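# Unlid box, move two apples to plate, relid

## Task

Lift the lid off the box, carry each of the two apples out of the box and set them on the plate, then place the lid back onto the box.

## Robot and tools

Robot: two arms with five-finger hands. left_arm carries a left hand and right_arm a right hand (mirror images). Calibrated bases in the scene frame: left_arm at (+0.036, +0.238, +0.028) m, quat_wxyz (+1.000, 0, 0, +0.026); right_arm at (+0.045, -0.306, 0) m, quat_wxyz (+1.000, 0, 0, +0.025). A two-camera stand sits behind the arms. Loose objects may occasionally get a brief nudge from outside.

Scene frame: origin at table-top height, halfway between the nominal bases; +x points out over the table, +z up, and left_arm is on the +y side. Positions are in metres and orientations are quat_wxyz, both in this frame. Camera image sides do not match arm names.

Hand point: a spot fixed to the palm, 0.05 m in front of it and 0.15 m from the wrist mount along the fingers. Its +z runs along straight fingers, +y points out of the palm, and +x crosses the palm away from the thumb on the right hand but toward the thumb on the left hand. Straight fingertips sit 0.06 to 0.07 m past the point along +z, with their centre lines 0.06 m toward -y. A wrist bracket on the little-finger side juts out and can strike things. With the thumb turned in front of the palm, the hand grips objects about 0.035 to 0.065 m thick, or a handle as thin as 0.025 m.

One row = 28 numbers, each in [-1, 1], always covering both arms: left_arm dx, dy, dz, rx, ry, rz, then left hand little, ring, middle, index, thumb_bend, thumb_turn, force_limit, speed; then the same 14 for right_arm. Pose numbers are offsets, not poses: they are measured along the scene axes from that arm's Hand target as it stood when the action or move began; 1.0 equals 0.6 m of travel or 180 degrees of turn, and rx, ry, rz form a single rotation vector applied about the Hand target position. Sending the same offset twice moves the arm twice. Six zeros re-request the current Hand target. Finger and thumb numbers are absolute targets: +1 open/straight, -1 closed/curled; thumb_turn +1 beside the palm, -1 opposite the fingers. force_limit maps linearly from about 0 N at -1 to 10 N at +1 (15 N for the two thumb motors). speed rises from near zero at -1 to full at +0.48 and stays full above; a full finger stroke at full speed lasts 0.49 s. For a soft grip close with speed at -0.94 or below. There is no 'unchanged' value: to leave a hand alone, resend the last eight numbers actually executed for it; before any have been sent, use its hand_measured six values plus hand_force_limit and hand_speed. To loosen, send targets more open than hand_measured; to squeeze harder, raise force_limit and send a more closed target.

Tools:
- execute_actions(actions, cameras): actions is a list of actions; each action is a list of up to 15 rows, one per 1/30 s control step, and a short action repeats its final row to fill 15 steps. All rows of one action count from the same starting Hand target. An empty actions list returns camera images.
- move(target, speed, blend, blocking, cameras): straight-line path of each hand point toward its offset. target is one 28-number row or a list of up to 15 rows, every row counted from the same starting Hand targets. speed is m/s, 0.002 to 4.3, default 0.25 (turning up to twice that in rad/s), one value or one per row. blend in metres rounds corners; 0 stops at each row. Paths are capped at 10 s total and do not avoid obstacles or the other arm. Hand numbers of the first row go out at the start; those of later rows once everything has come to rest at that row. blocking=false returns early while the move continues.
- wait(seconds): 0 to 10; arms keep their last command.
- stop(): brakes a running move.
- zoom_image(camera, region): region [x0, y0, x1, y1] in pixels, at most 504 by 504, on the newest image of that camera.
- show_instructions(): shows the reference pages.
- finished_scene(scene): ends the scene for good; scene is 1 or omitted.
Cameras: cam_head_left, cam_head_right, cam_high, cam_low (896x504), cam_left_wrist, cam_right_wrist (672x504); cameras=["all"] gives every one.

Results: per arm end_effector_position and end_effector_quat_wxyz, Hand target (the clipped last command that the next offsets start from), joint positions, velocities (may be omitted when only noise), and torques (include gravity; items 3 and 4 wrap at ±28 N m). Per hand: hand_measured, hand_stopped_by (moving, target, force, stalled, fault) and hand_load_n (positive when pushed open; a lost grip drops it near 0), all in the motor order above. A move adds a 'move:' line with its ending (done, off_target, moving, held, fault); limits=paced means the pose was clipped, limits=held that steps were withheld. MOTOR HOT warns of heating; OVER-TEMPERATURE FAULT means that arm went limp for 30 to 60 s or more.

Behaviour: hands often rest 1 to 3 cm (up to 5 cm) short of or below the command, lower under load; a zero action asks again, or send the gap as an offset. Commanded orientation is clipped to within 40 degrees of the measured one each step. Fast moves and near-straight arms overshoot. Keep paths away from an arm's own base. Joint ranges (rad): waist -2.880 to 2.880, shoulder 0.000 to 3.142, elbow 0.000 to 3.019, wrist pitch -1.693 to 1.571, wrist yaw -1.571 to 1.571, wrist roll -2.094 to 2.094.

Avoid: anything leaving the table, dropping or releasing moving items, fast impacts with fixed or heavy objects, hard pressing past a contact, excessive finger loads, contact between the two arms or one hand gripping the other, and long holds with a stretched arm that heat motors.

Each tool is called by a JSON object that holds its "api" and its "payload", one argument or row to a line.

Reference images:

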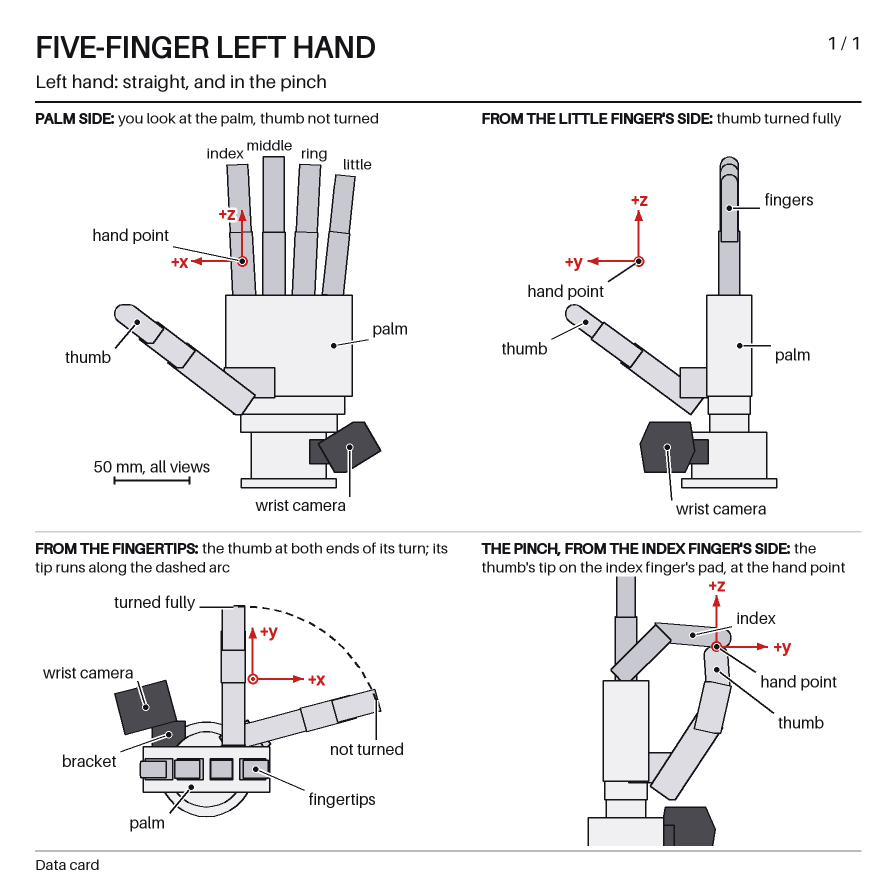

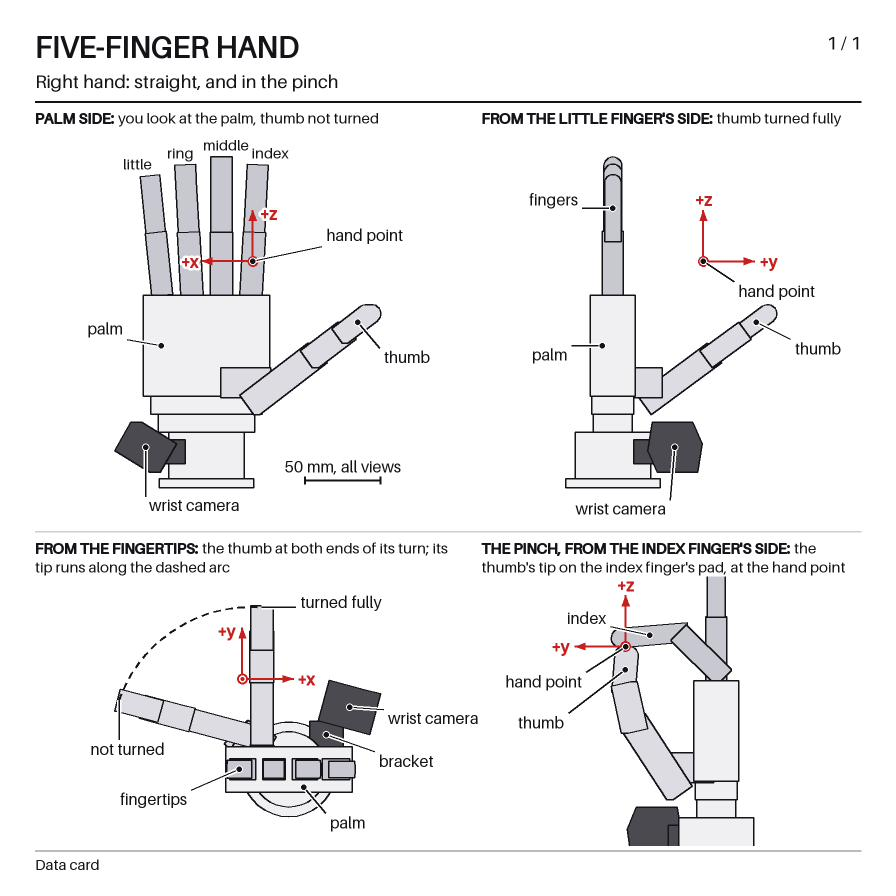

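## Session

{"api": "execute_actions", "payload": {
  "actions": []
}}

Scene clock: 0.00 s.
left_arm: end_effector_position=(+0.3429, +0.4065, +0.3665) hand_measured=(+1.000, +1.000, +1.000, +1.000, +1.000, +1.000) hand_load_n=(+0.0, +0.0, +0.0, +0.0, +0.0, +0.0) hand_stopped_by=(target, target, target, target, target, target) hand_force_limit=0.00 hand_speed=-0.80 end_effector_quat_wxyz=(-0.166, +0.748, +0.437, +0.471) | right_arm: end_effector_position=(+0.1085, +0.0378, +0.1926) hand_measured=(+1.000, +1.000, +1.000, +1.000, +1.000, +1.000) hand_load_n=(+0.0, +0.0, +0.0, +0.0, +0.0, +0.0) hand_stopped_by=(target, target, target, target, target, target) hand_force_limit=0.00 hand_speed=-0.80 end_effector_quat_wxyz=(-0.127, +0.651, +0.739, -0.115)
Joint positions: left_arm=[0.342 0.487 0.679 -0.771 -0.405 -2.012] | right_arm=[1.337 1.336 1.221 -1.526 -0.337 -1.894]
Joint velocities: within noise
Joint torques (N m): no reading
Heat: left arm: hottest elbow 25 °C; right arm: hottest wrist yaw 25 °C.
Hand target: left_arm +0.3434, +0.4067, +0.3799; -0.165, +0.743, +0.436, +0.480 | right_arm +0.1098, +0.0442, +0.1984; -0.131, +0.650, +0.741, -0.108

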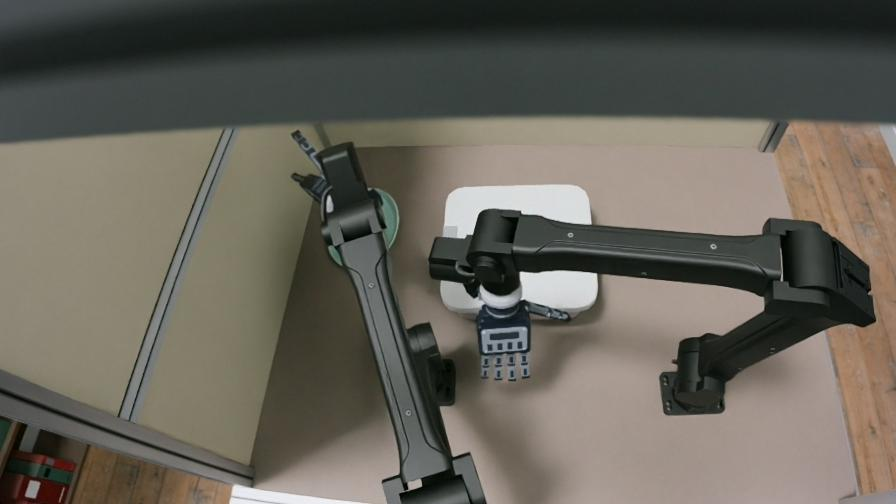

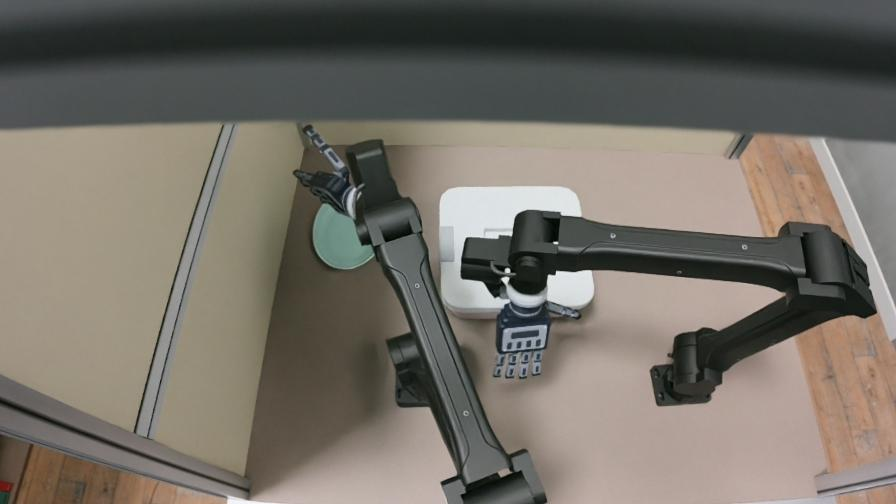

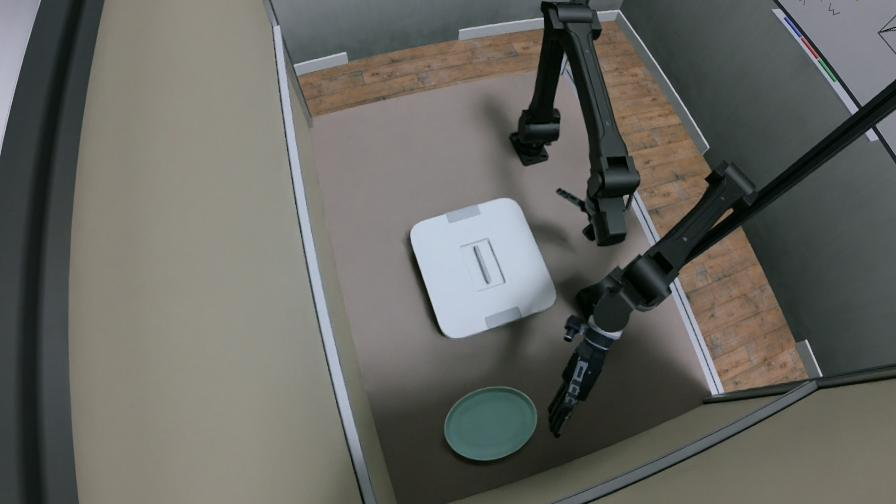

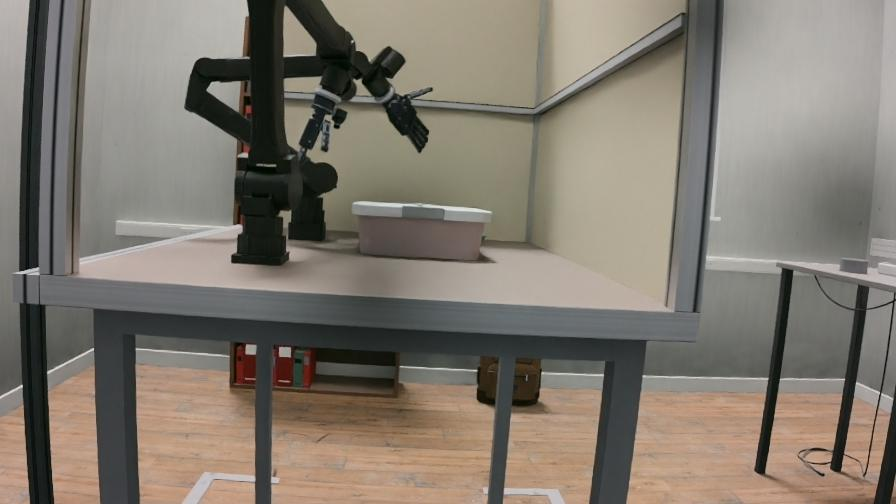

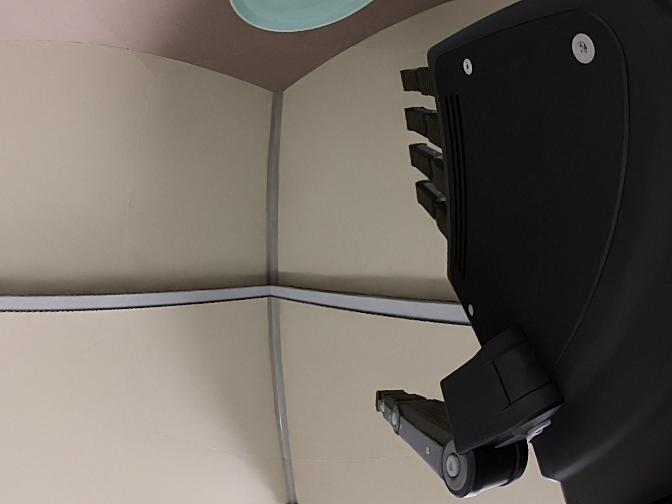

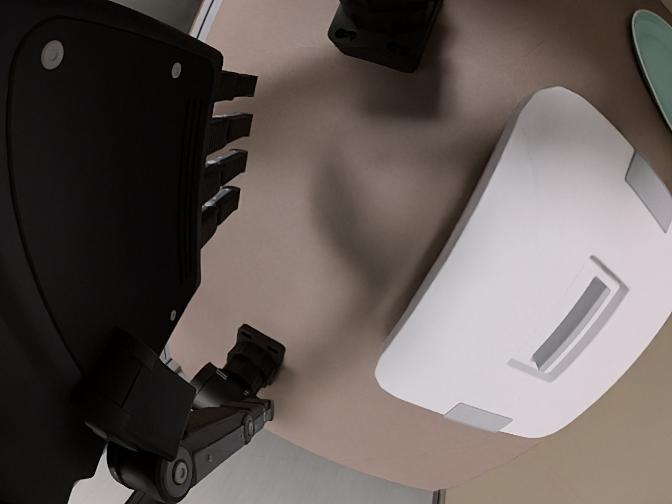

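{"api": "zoom_image", "payload": {
  "camera": "cam_right_wrist",
  "region": [360, 60, 672, 460]
}}

{"api": "zoom_image", "payload": {
  "camera": "cam_high",
  "region": [380, 170, 580, 350]
}}

{"api": "zoom_image", "payload": {
  "camera": "cam_low",
  "region": [340, 190, 510, 270]
}}

Scaled by 1.260 from the camera's 672x504 image, which has a finer 960x720 frame.

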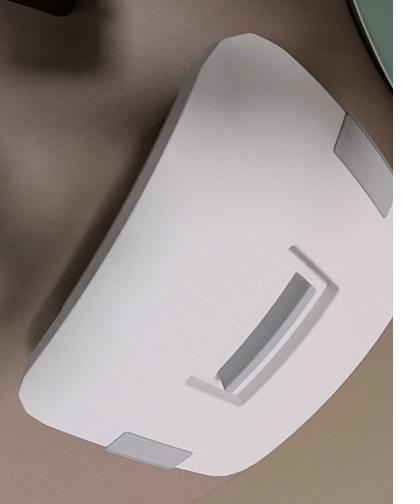

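Scaled by 2.520 from the camera's 896x504 image, which has a finer 1280x720 frame.

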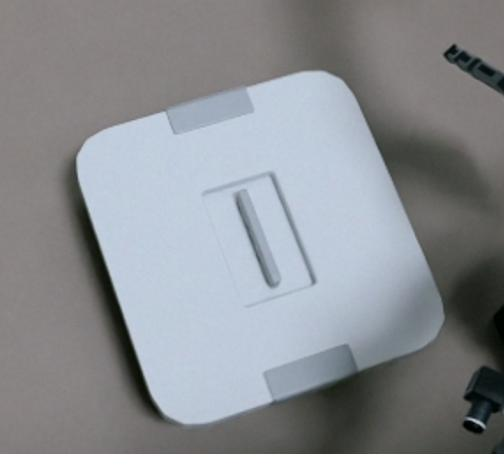

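Scaled by 2.965 from the camera's 896x504 image, which has a finer 1280x720 frame.

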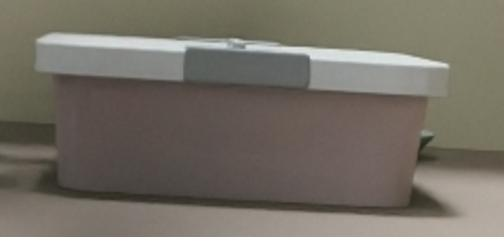

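{"api": "move", "payload": {
  "target": [0,0,0,0,0,0,1,1,1,1,1,1,0,-0.8, 0.1,0,0.25,-0.0104,-0.108,-0.041,1,1,1,1,1,1,0,-0.8],
  "cameras": ["all"]
}}

Scene clock: 14.30 s.
left_arm: end_effector_position=(+0.3429, +0.4065, +0.3665) hand_measured=(+1.000, +1.000, +1.000, +1.000, +1.000, +1.000) hand_load_n=(+0.5, +0.0, +0.0, +0.0, +0.0, +0.0) hand_stopped_by=(target, target, target, target, target, target) hand_force_limit=0.00 hand_speed=-0.80 end_effector_quat_wxyz=(-0.166, +0.748, +0.437, +0.471) | right_arm: end_effector_position=(+0.1716, +0.0348, +0.3301) hand_measured=(+1.000, +1.000, +1.000, +1.000, +1.000, +1.000) hand_load_n=(+0.0, +0.0, +0.0, +0.0, +0.0, +0.0) hand_stopped_by=(target, target, target, target, target, target) hand_force_limit=0.00 hand_speed=-0.80 end_effector_quat_wxyz=(-0.019, +0.705, +0.708, +0.044)
Joint positions: left_arm=[0.342 0.487 0.679 -0.771 -0.405 -2.012] | right_arm=[1.357 1.283 1.506 -1.7 0.021 -1.741]
Joint torques (N m): left_arm=[-0.44 1.79 11.08 1.94 -0.14 -0.02] | right_arm=[2.02 -6.65 13.08 0.44 0.22 0.11]
Heat: left arm: hottest elbow 28 °C; right arm: hottest wrist yaw 25 °C.
Hand target: left_arm +0.3434, +0.4067, +0.3799; -0.165, +0.743, +0.436, +0.480 | right_arm +0.1697, +0.0442, +0.3484; +0.000, +0.707, +0.707, +0.000
Off the commanded pose: left_arm 0.013 m, 1 deg | right_arm 0.021 m, 6 deg.
joint sent to its limit (right arm) — joint 4 (wrist pitch), lower limit. The joint targets are off in orientation, not in position.
move: off_target (left_arm, right_arm)

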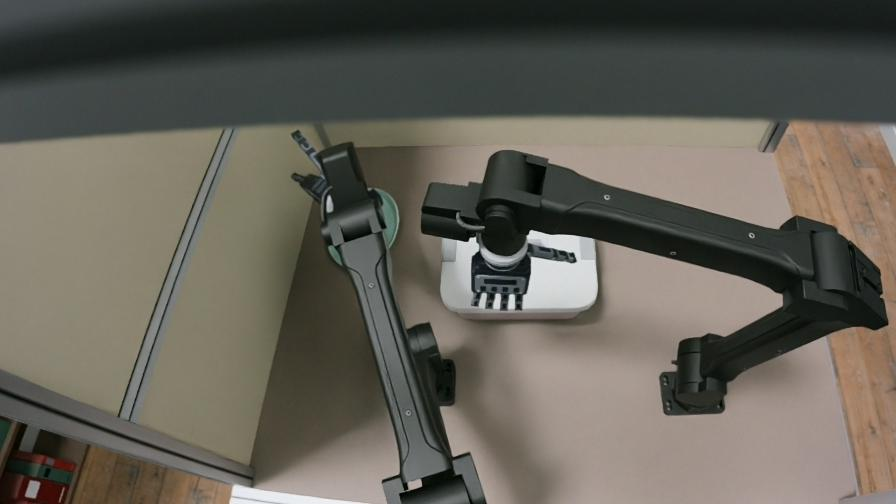

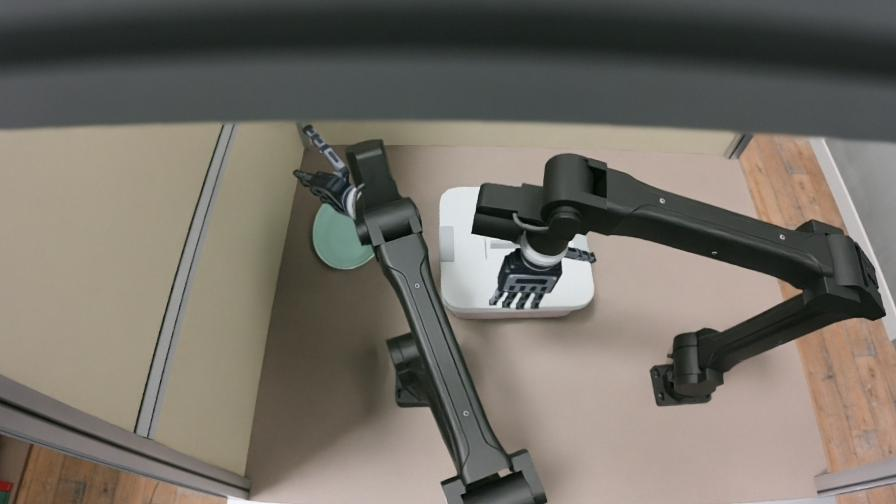

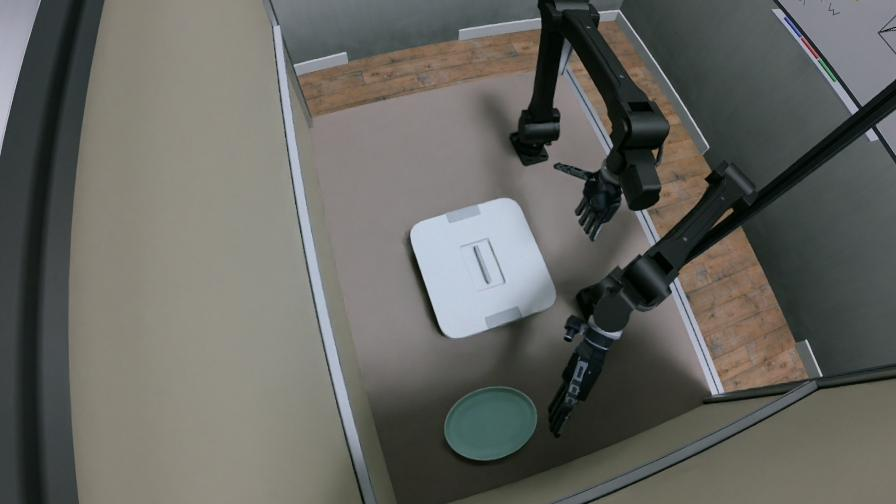

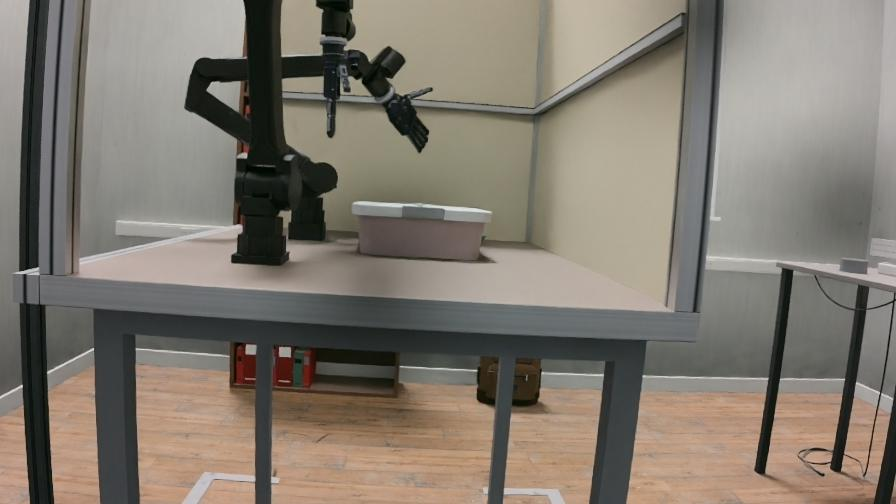

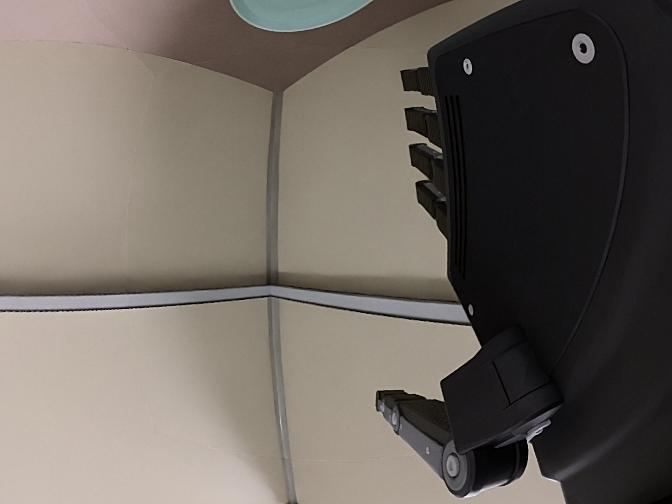

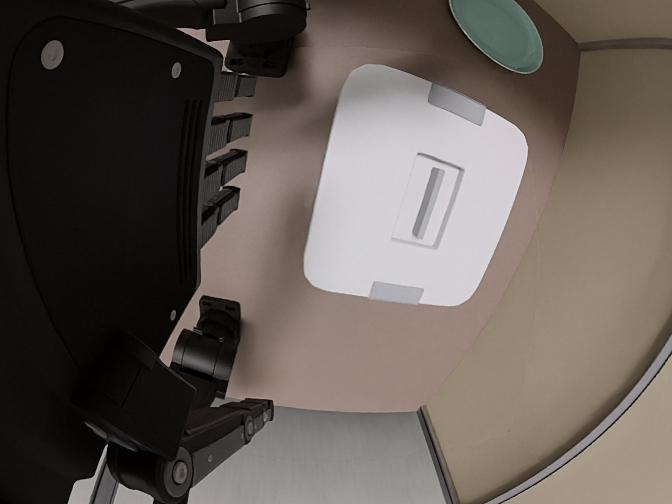

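{"api": "zoom_image", "payload": {
  "camera": "cam_right_wrist",
  "region": [370, 130, 490, 270]
}}

{"api": "zoom_image", "payload": {
  "camera": "cam_low",
  "region": [380, 195, 470, 225]
}}

Scaled by 3.600 from the camera's 672x504 image, which has a finer 960x720 frame.

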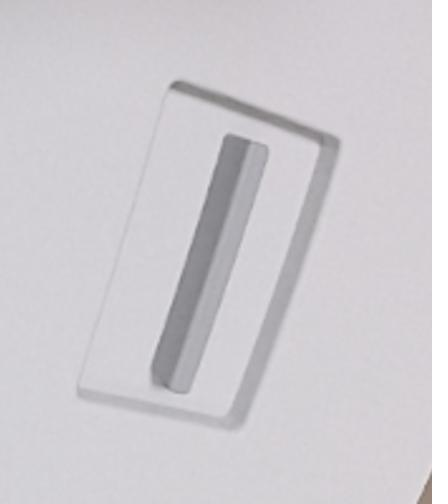

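Scaled by 5.600 from the camera's 896x504 image, which has a finer 1280x720 frame.

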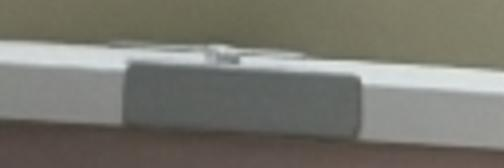

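{"api": "move", "payload": {
  "target": [0,0,0,0,0,0,1,1,1,1,1,1,0,-0.8, 0.133,-0.24,0.083,0,0,-0.5,1,1,1,1,1,1,0,-0.8],
  "cameras": ["cam_head_left","cam_low","cam_right_wrist"]
}}

Scene clock: 27.00 s.
left_arm: end_effector_position=(+0.3429, +0.4065, +0.3665) hand_measured=(+1.000, +1.000, +1.000, +1.000, +1.000, +1.000) hand_load_n=(+0.0, +0.0, +0.0, +0.0, +0.0, +0.0) hand_stopped_by=(target, target, target, target, target, target) hand_force_limit=0.00 hand_speed=-0.80 end_effector_quat_wxyz=(-0.166, +0.748, +0.437, +0.471) | right_arm: end_effector_position=(+0.2462, -0.1015, +0.3757) hand_measured=(+1.000, +1.000, +1.000, +1.000, +1.000, +1.000) hand_load_n=(+0.0, +0.5, +0.0, +0.0, +0.0, +0.0) hand_stopped_by=(target, target, target, target, target, target) hand_force_limit=0.00 hand_speed=-0.80 end_effector_quat_wxyz=(-0.094, +0.991, +0.013, +0.097)
Joint positions: left_arm=[0.342 0.487 0.679 -0.771 -0.405 -2.012] | right_arm=[0.821 1.141 1.539 -1.7 0.023 -0.73]
Joint torques (N m): left_arm=[-0.5 1.79 11.03 1.95 -0.14 -0.02] | right_arm=[0.56 -5.66 13.19 0.73 -0.12 0.11]
Heat: left arm: hottest elbow 30 °C; right arm: hottest elbow 26 °C.
Hand target: left_arm +0.3434, +0.4067, +0.3799; -0.165, +0.743, +0.436, +0.480 | right_arm +0.2496, -0.0999, +0.3982; +0.000, +1.000, +0.000, +0.000
Off the commanded pose: left_arm 0.013 m, 1 deg | right_arm 0.023 m, 16 deg.
joint sent to its limit (right arm) — joint 4 (wrist pitch), lower limit. The joint targets are off in orientation, not in position.
move: off_target (left_arm, right_arm)
Images, in order (width x height): cam_head_left 896x504, cam_low 896x504, cam_right_wrist 672x504.

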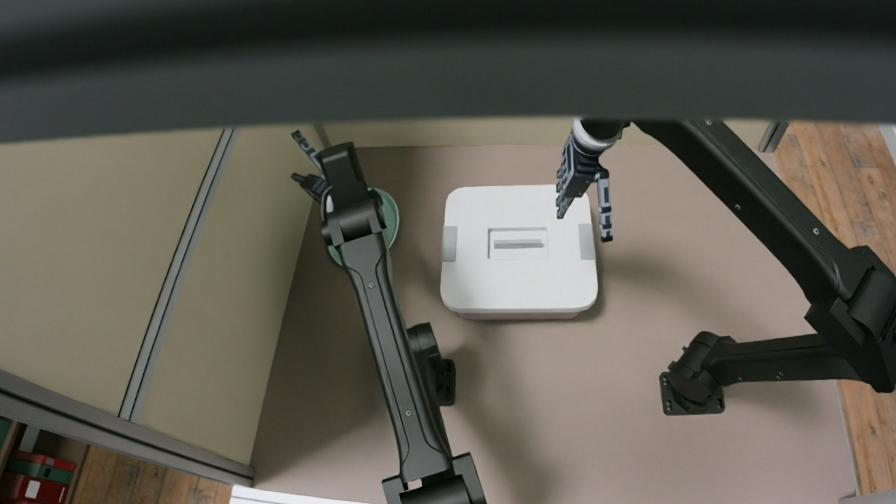

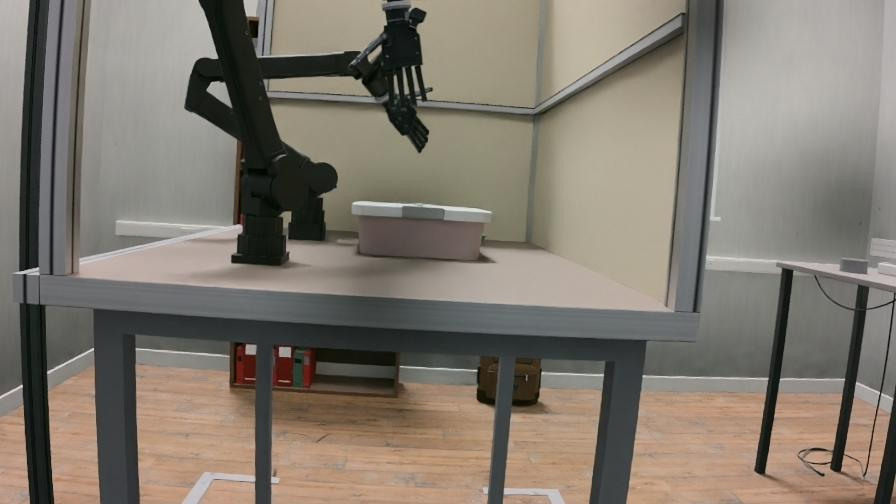

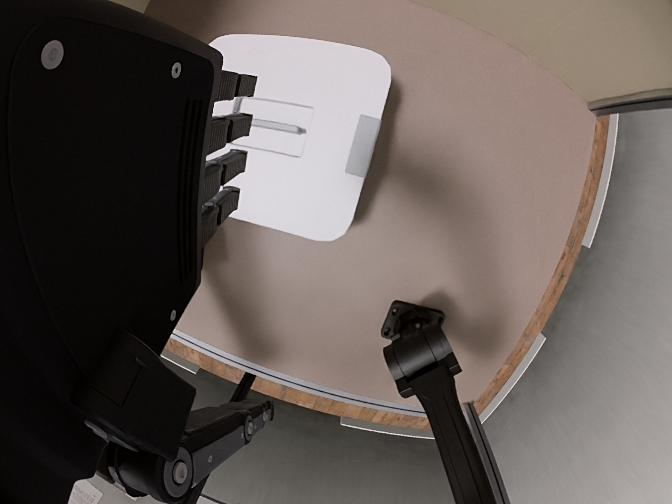

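{"api": "move", "payload": {
  "target": [0,0,0,0,0,0,1,1,1,1,1,1,0,-0.8, 0.0833,0.15,-0.12,0.1955,-0.1955,-0.472,1,1,1,1,1,-1,0,0],
  "cameras": ["all"]
}}

Scene clock: 34.37 s.
left_arm: end_effector_position=(+0.3429, +0.4065, +0.3665) hand_measured=(+1.000, +1.000, +1.000, +1.000, +1.000, +1.000) hand_load_n=(+0.0, +0.0, +0.0, +0.0, +0.0, +0.0) hand_stopped_by=(target, target, target, target, target, target) hand_force_limit=0.00 hand_speed=-0.80 end_effector_quat_wxyz=(-0.166, +0.748, +0.437, +0.471) | right_arm: end_effector_position=(+0.3029, -0.0114, +0.3368) hand_measured=(+1.000, +1.000, +1.000, +1.000, +1.000, -1.000) hand_load_n=(+0.0, +0.0, +0.0, +0.0, +0.0, +0.0) hand_stopped_by=(target, target, target, target, target, target) hand_force_limit=0.00 hand_speed=0.00 end_effector_quat_wxyz=(-0.281, +0.649, -0.654, +0.269)
Joint positions: left_arm=[0.342 0.487 0.679 -0.771 -0.405 -2.012] | right_arm=[0.971 1.064 1.288 -1.289 0.649 0.855]
Joint torques (N m): left_arm=[-0.44 1.67 11.02 1.94 -0.14 -0.01] | right_arm=[2.08 -4.48 8.42 1.02 0.65 0.09]
Heat: left arm: hottest elbow 31 °C; right arm: hottest elbow 27 °C.
Hand target: left_arm +0.3434, +0.4067, +0.3799; -0.165, +0.743, +0.436, +0.480 | right_arm +0.2994, -0.0099, +0.3262; -0.271, +0.653, -0.654, +0.271
Off the commanded pose: left_arm 0.013 m, 1 deg | right_arm 0.011 m, 1 deg.
move: off_target (left_arm, right_arm)

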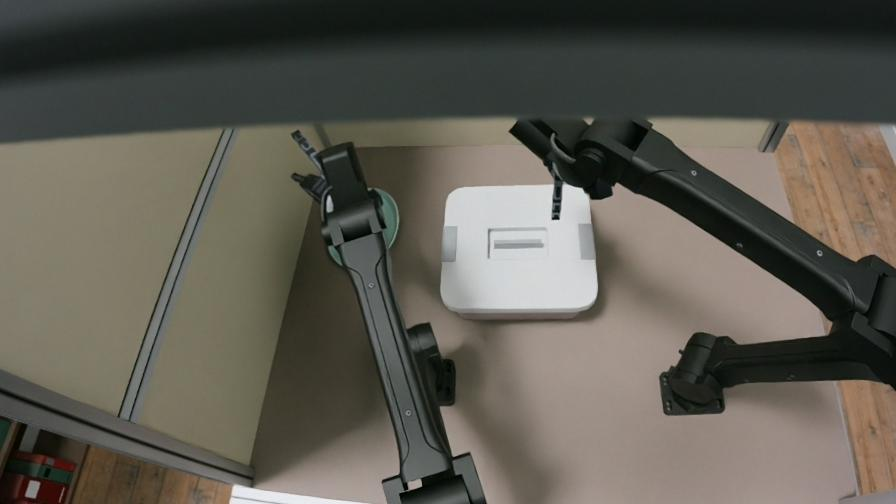

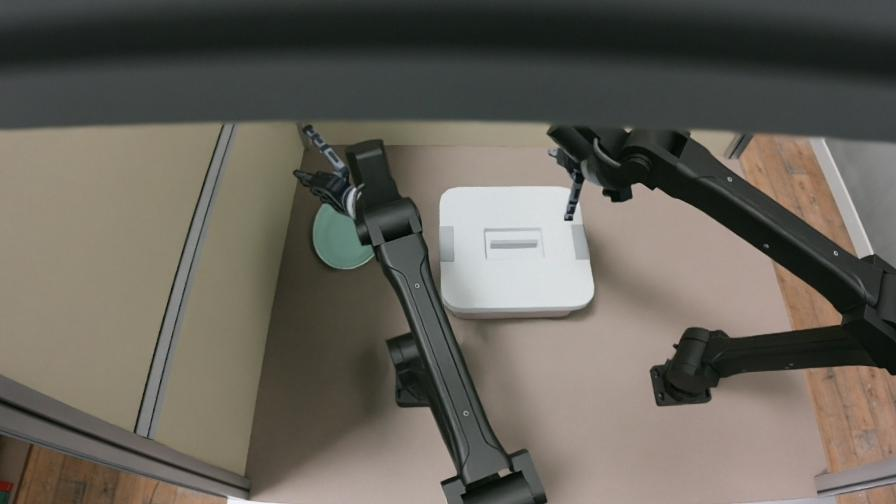

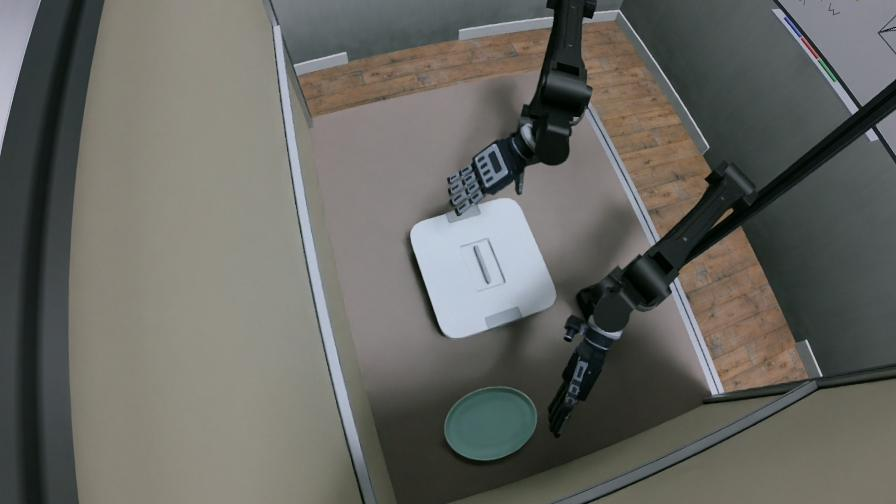

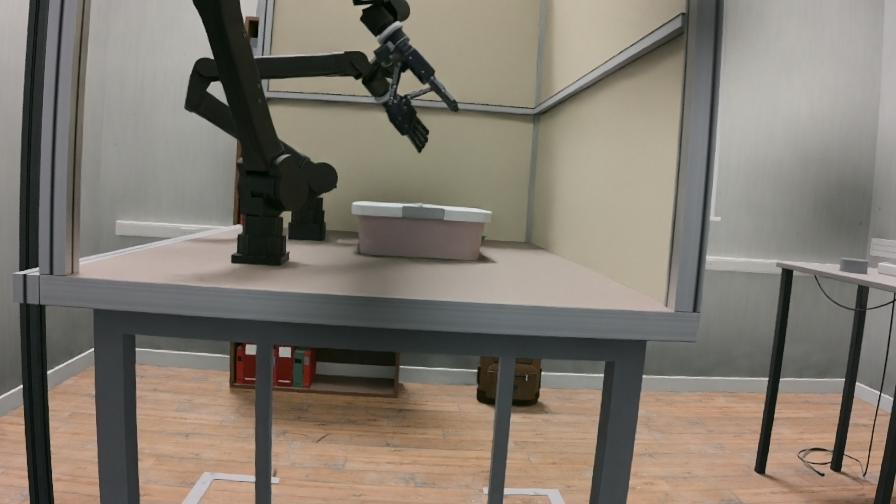

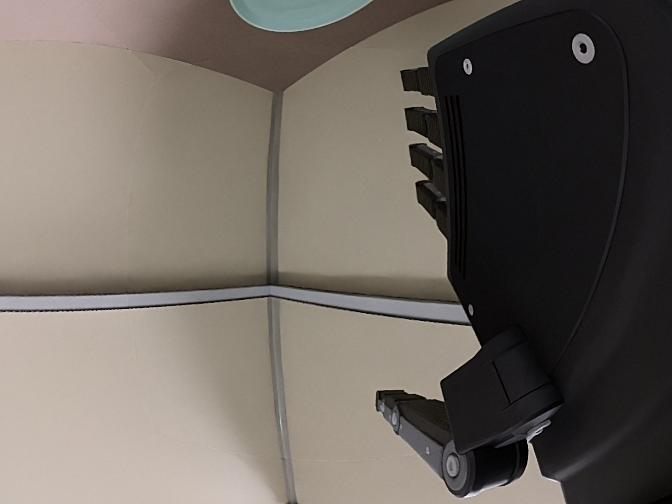

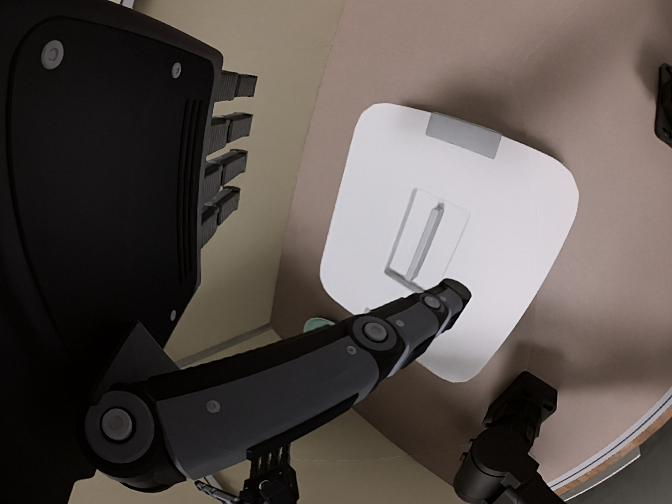

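{"api": "zoom_image", "payload": {
  "camera": "cam_head_left",
  "region": [420, 140, 640, 340]
}}

{"api": "zoom_image", "payload": {
  "camera": "cam_right_wrist",
  "region": [350, 160, 510, 300]
}}

Scaled by 2.291 from the camera's 896x504 image, which has a finer 1280x720 frame.

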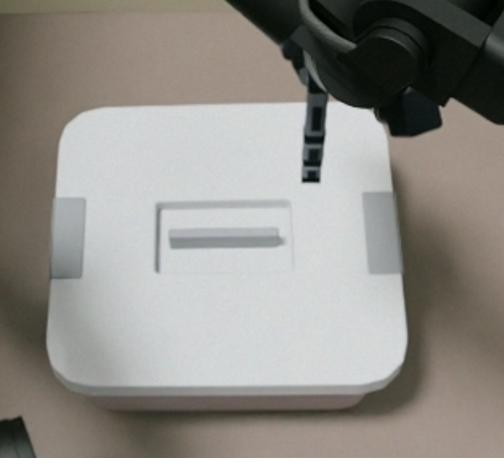

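Scaled by 3.150 from the camera's 672x504 image, which has a finer 960x720 frame.

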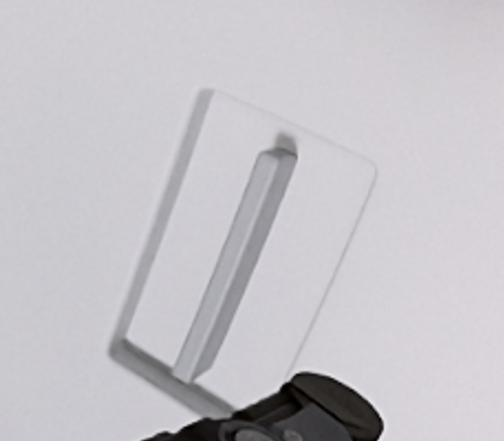

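{"api": "move", "payload": {
  "target": [0,0,0,0,0,0,1,1,1,1,1,1,0,-0.8, 0.0,0.133,-0.143,0,-0.111,0,1,1,0.4,0.4,1,-1,0,0],
  "cameras": ["all"]
}}

Scene clock: 44.43 s.
left_arm: end_effector_position=(+0.3429, +0.4065, +0.3665) hand_measured=(+1.000, +1.000, +1.000, +1.000, +1.000, +1.000) hand_load_n=(+0.0, +0.0, +0.0, +0.0, +0.0, +0.0) hand_stopped_by=(target, target, target, target, target, target) hand_force_limit=0.00 hand_speed=-0.80 end_effector_quat_wxyz=(-0.166, +0.748, +0.437, +0.471) | right_arm: end_effector_position=(+0.3019, +0.0693, +0.2484) hand_measured=(+1.000, +1.000, +0.400, +0.400, +1.000, -1.000) hand_load_n=(+0.0, +0.0, +0.0, +0.0, +0.0, +0.0) hand_stopped_by=(target, target, target, target, target, target) hand_force_limit=0.00 hand_speed=0.00 end_effector_quat_wxyz=(-0.381, +0.594, -0.599, +0.379)
Joint positions: left_arm=[0.342 0.487 0.679 -0.771 -0.405 -2.012] | right_arm=[1.224 1.189 1.032 -0.855 1.049 0.953]
Joint torques (N m): left_arm=[-0.44 1.73 11.02 1.92 -0.14 -0.01] | right_arm=[1.79 -6.48 8.2 1.7 0.83 0.01]
Heat: left arm: hottest elbow 32 °C; right arm: hottest elbow 27 °C.
Hand target: left_arm +0.3434, +0.4067, +0.3799; -0.165, +0.743, +0.436, +0.480 | right_arm +0.2995, +0.0699, +0.2405; -0.380, +0.596, -0.597, +0.380
Off the commanded pose: left_arm 0.013 m, 1 deg | right_arm 0.008 m, 0 deg.
move: off_target (left_arm)

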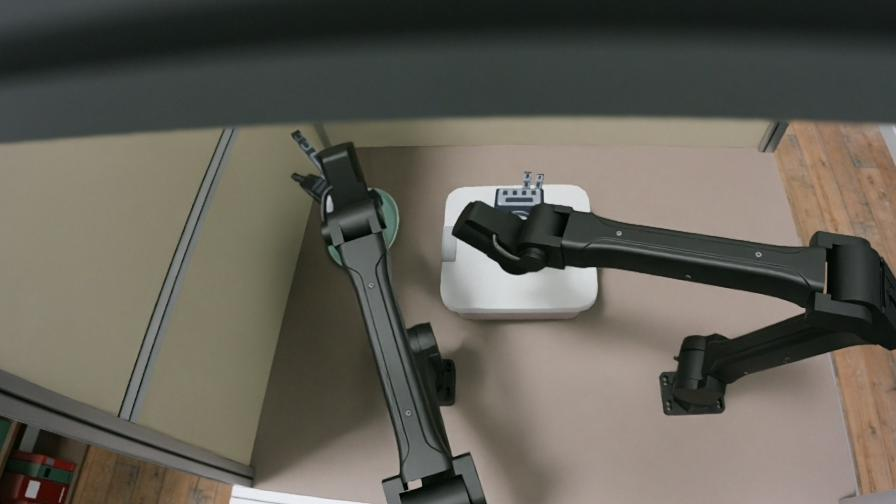

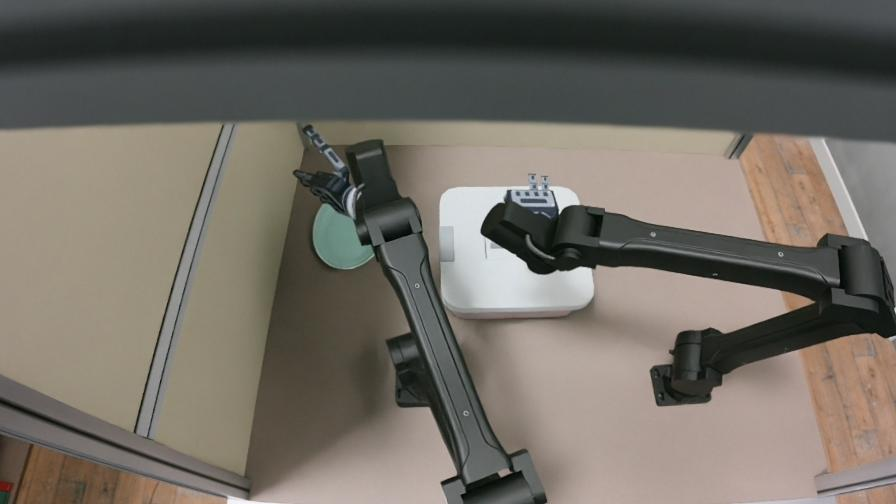

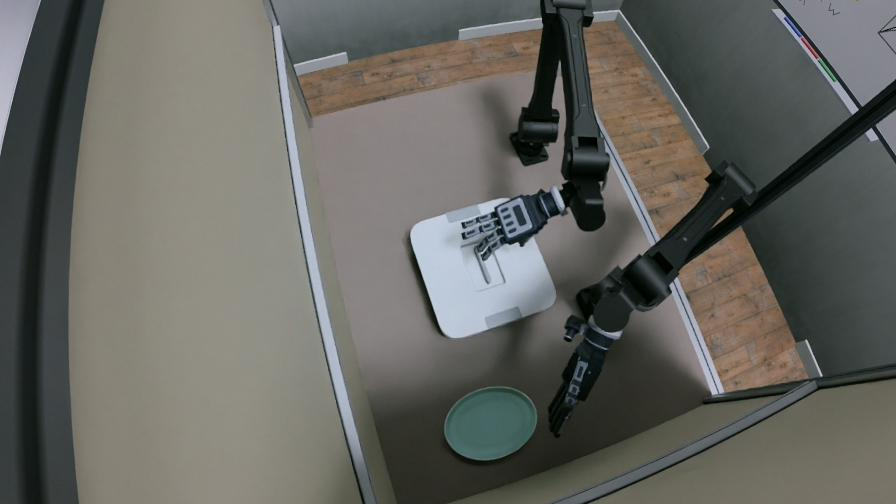

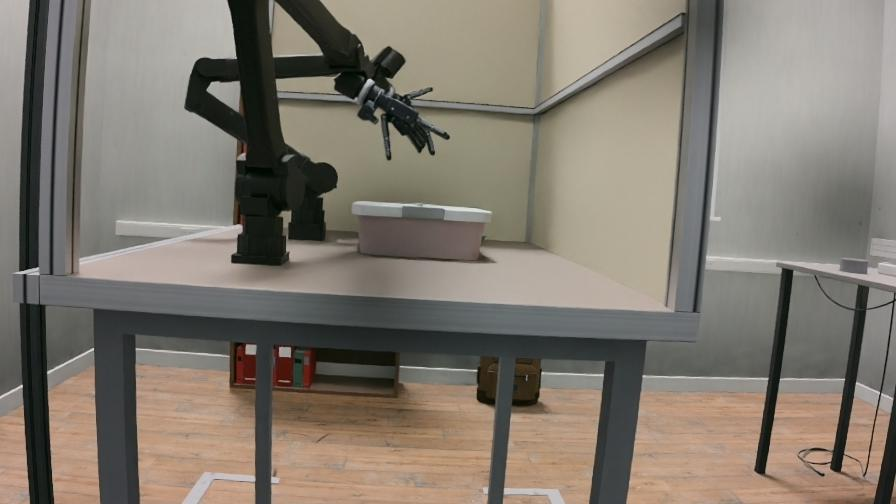

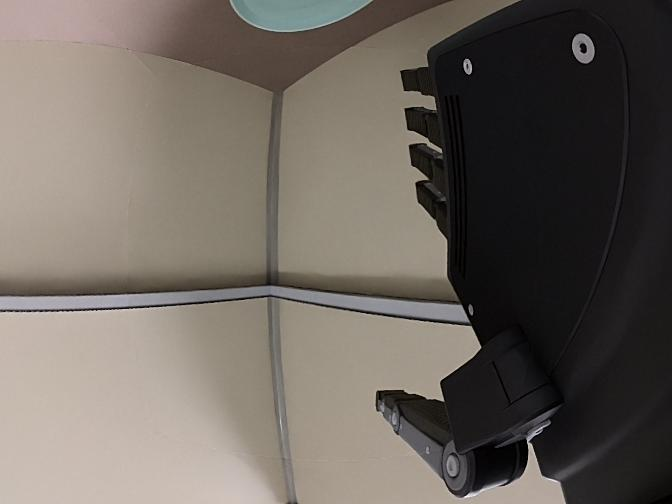

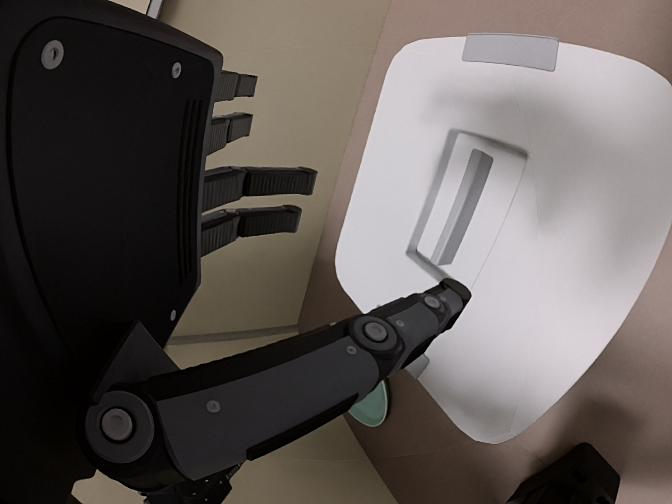

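{"api": "zoom_image", "payload": {
  "camera": "cam_high",
  "region": [410, 180, 570, 340]
}}

{"api": "zoom_image", "payload": {
  "camera": "cam_low",
  "region": [330, 60, 530, 280]
}}

{"api": "zoom_image", "payload": {
  "camera": "cam_head_left",
  "region": [420, 150, 640, 340]
}}

Scaled by 3.150 from the camera's 896x504 image, which has a finer 1280x720 frame.

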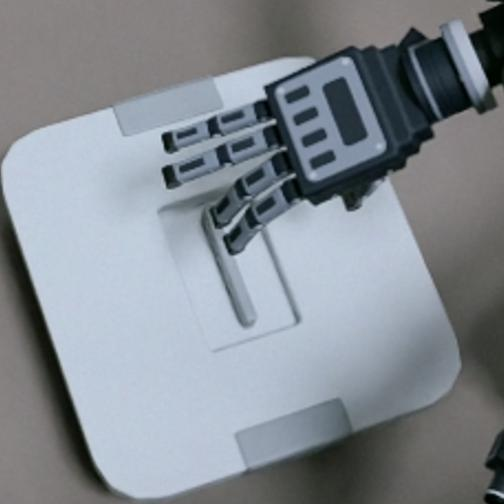

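Scaled by 2.291 from the camera's 896x504 image, which has a finer 1280x720 frame.

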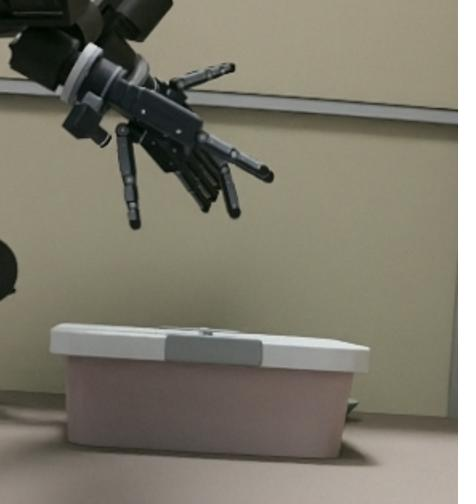

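Scaled by 2.291 from the camera's 896x504 image, which has a finer 1280x720 frame.

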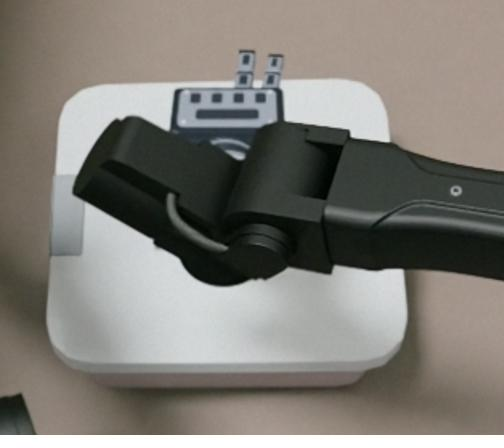

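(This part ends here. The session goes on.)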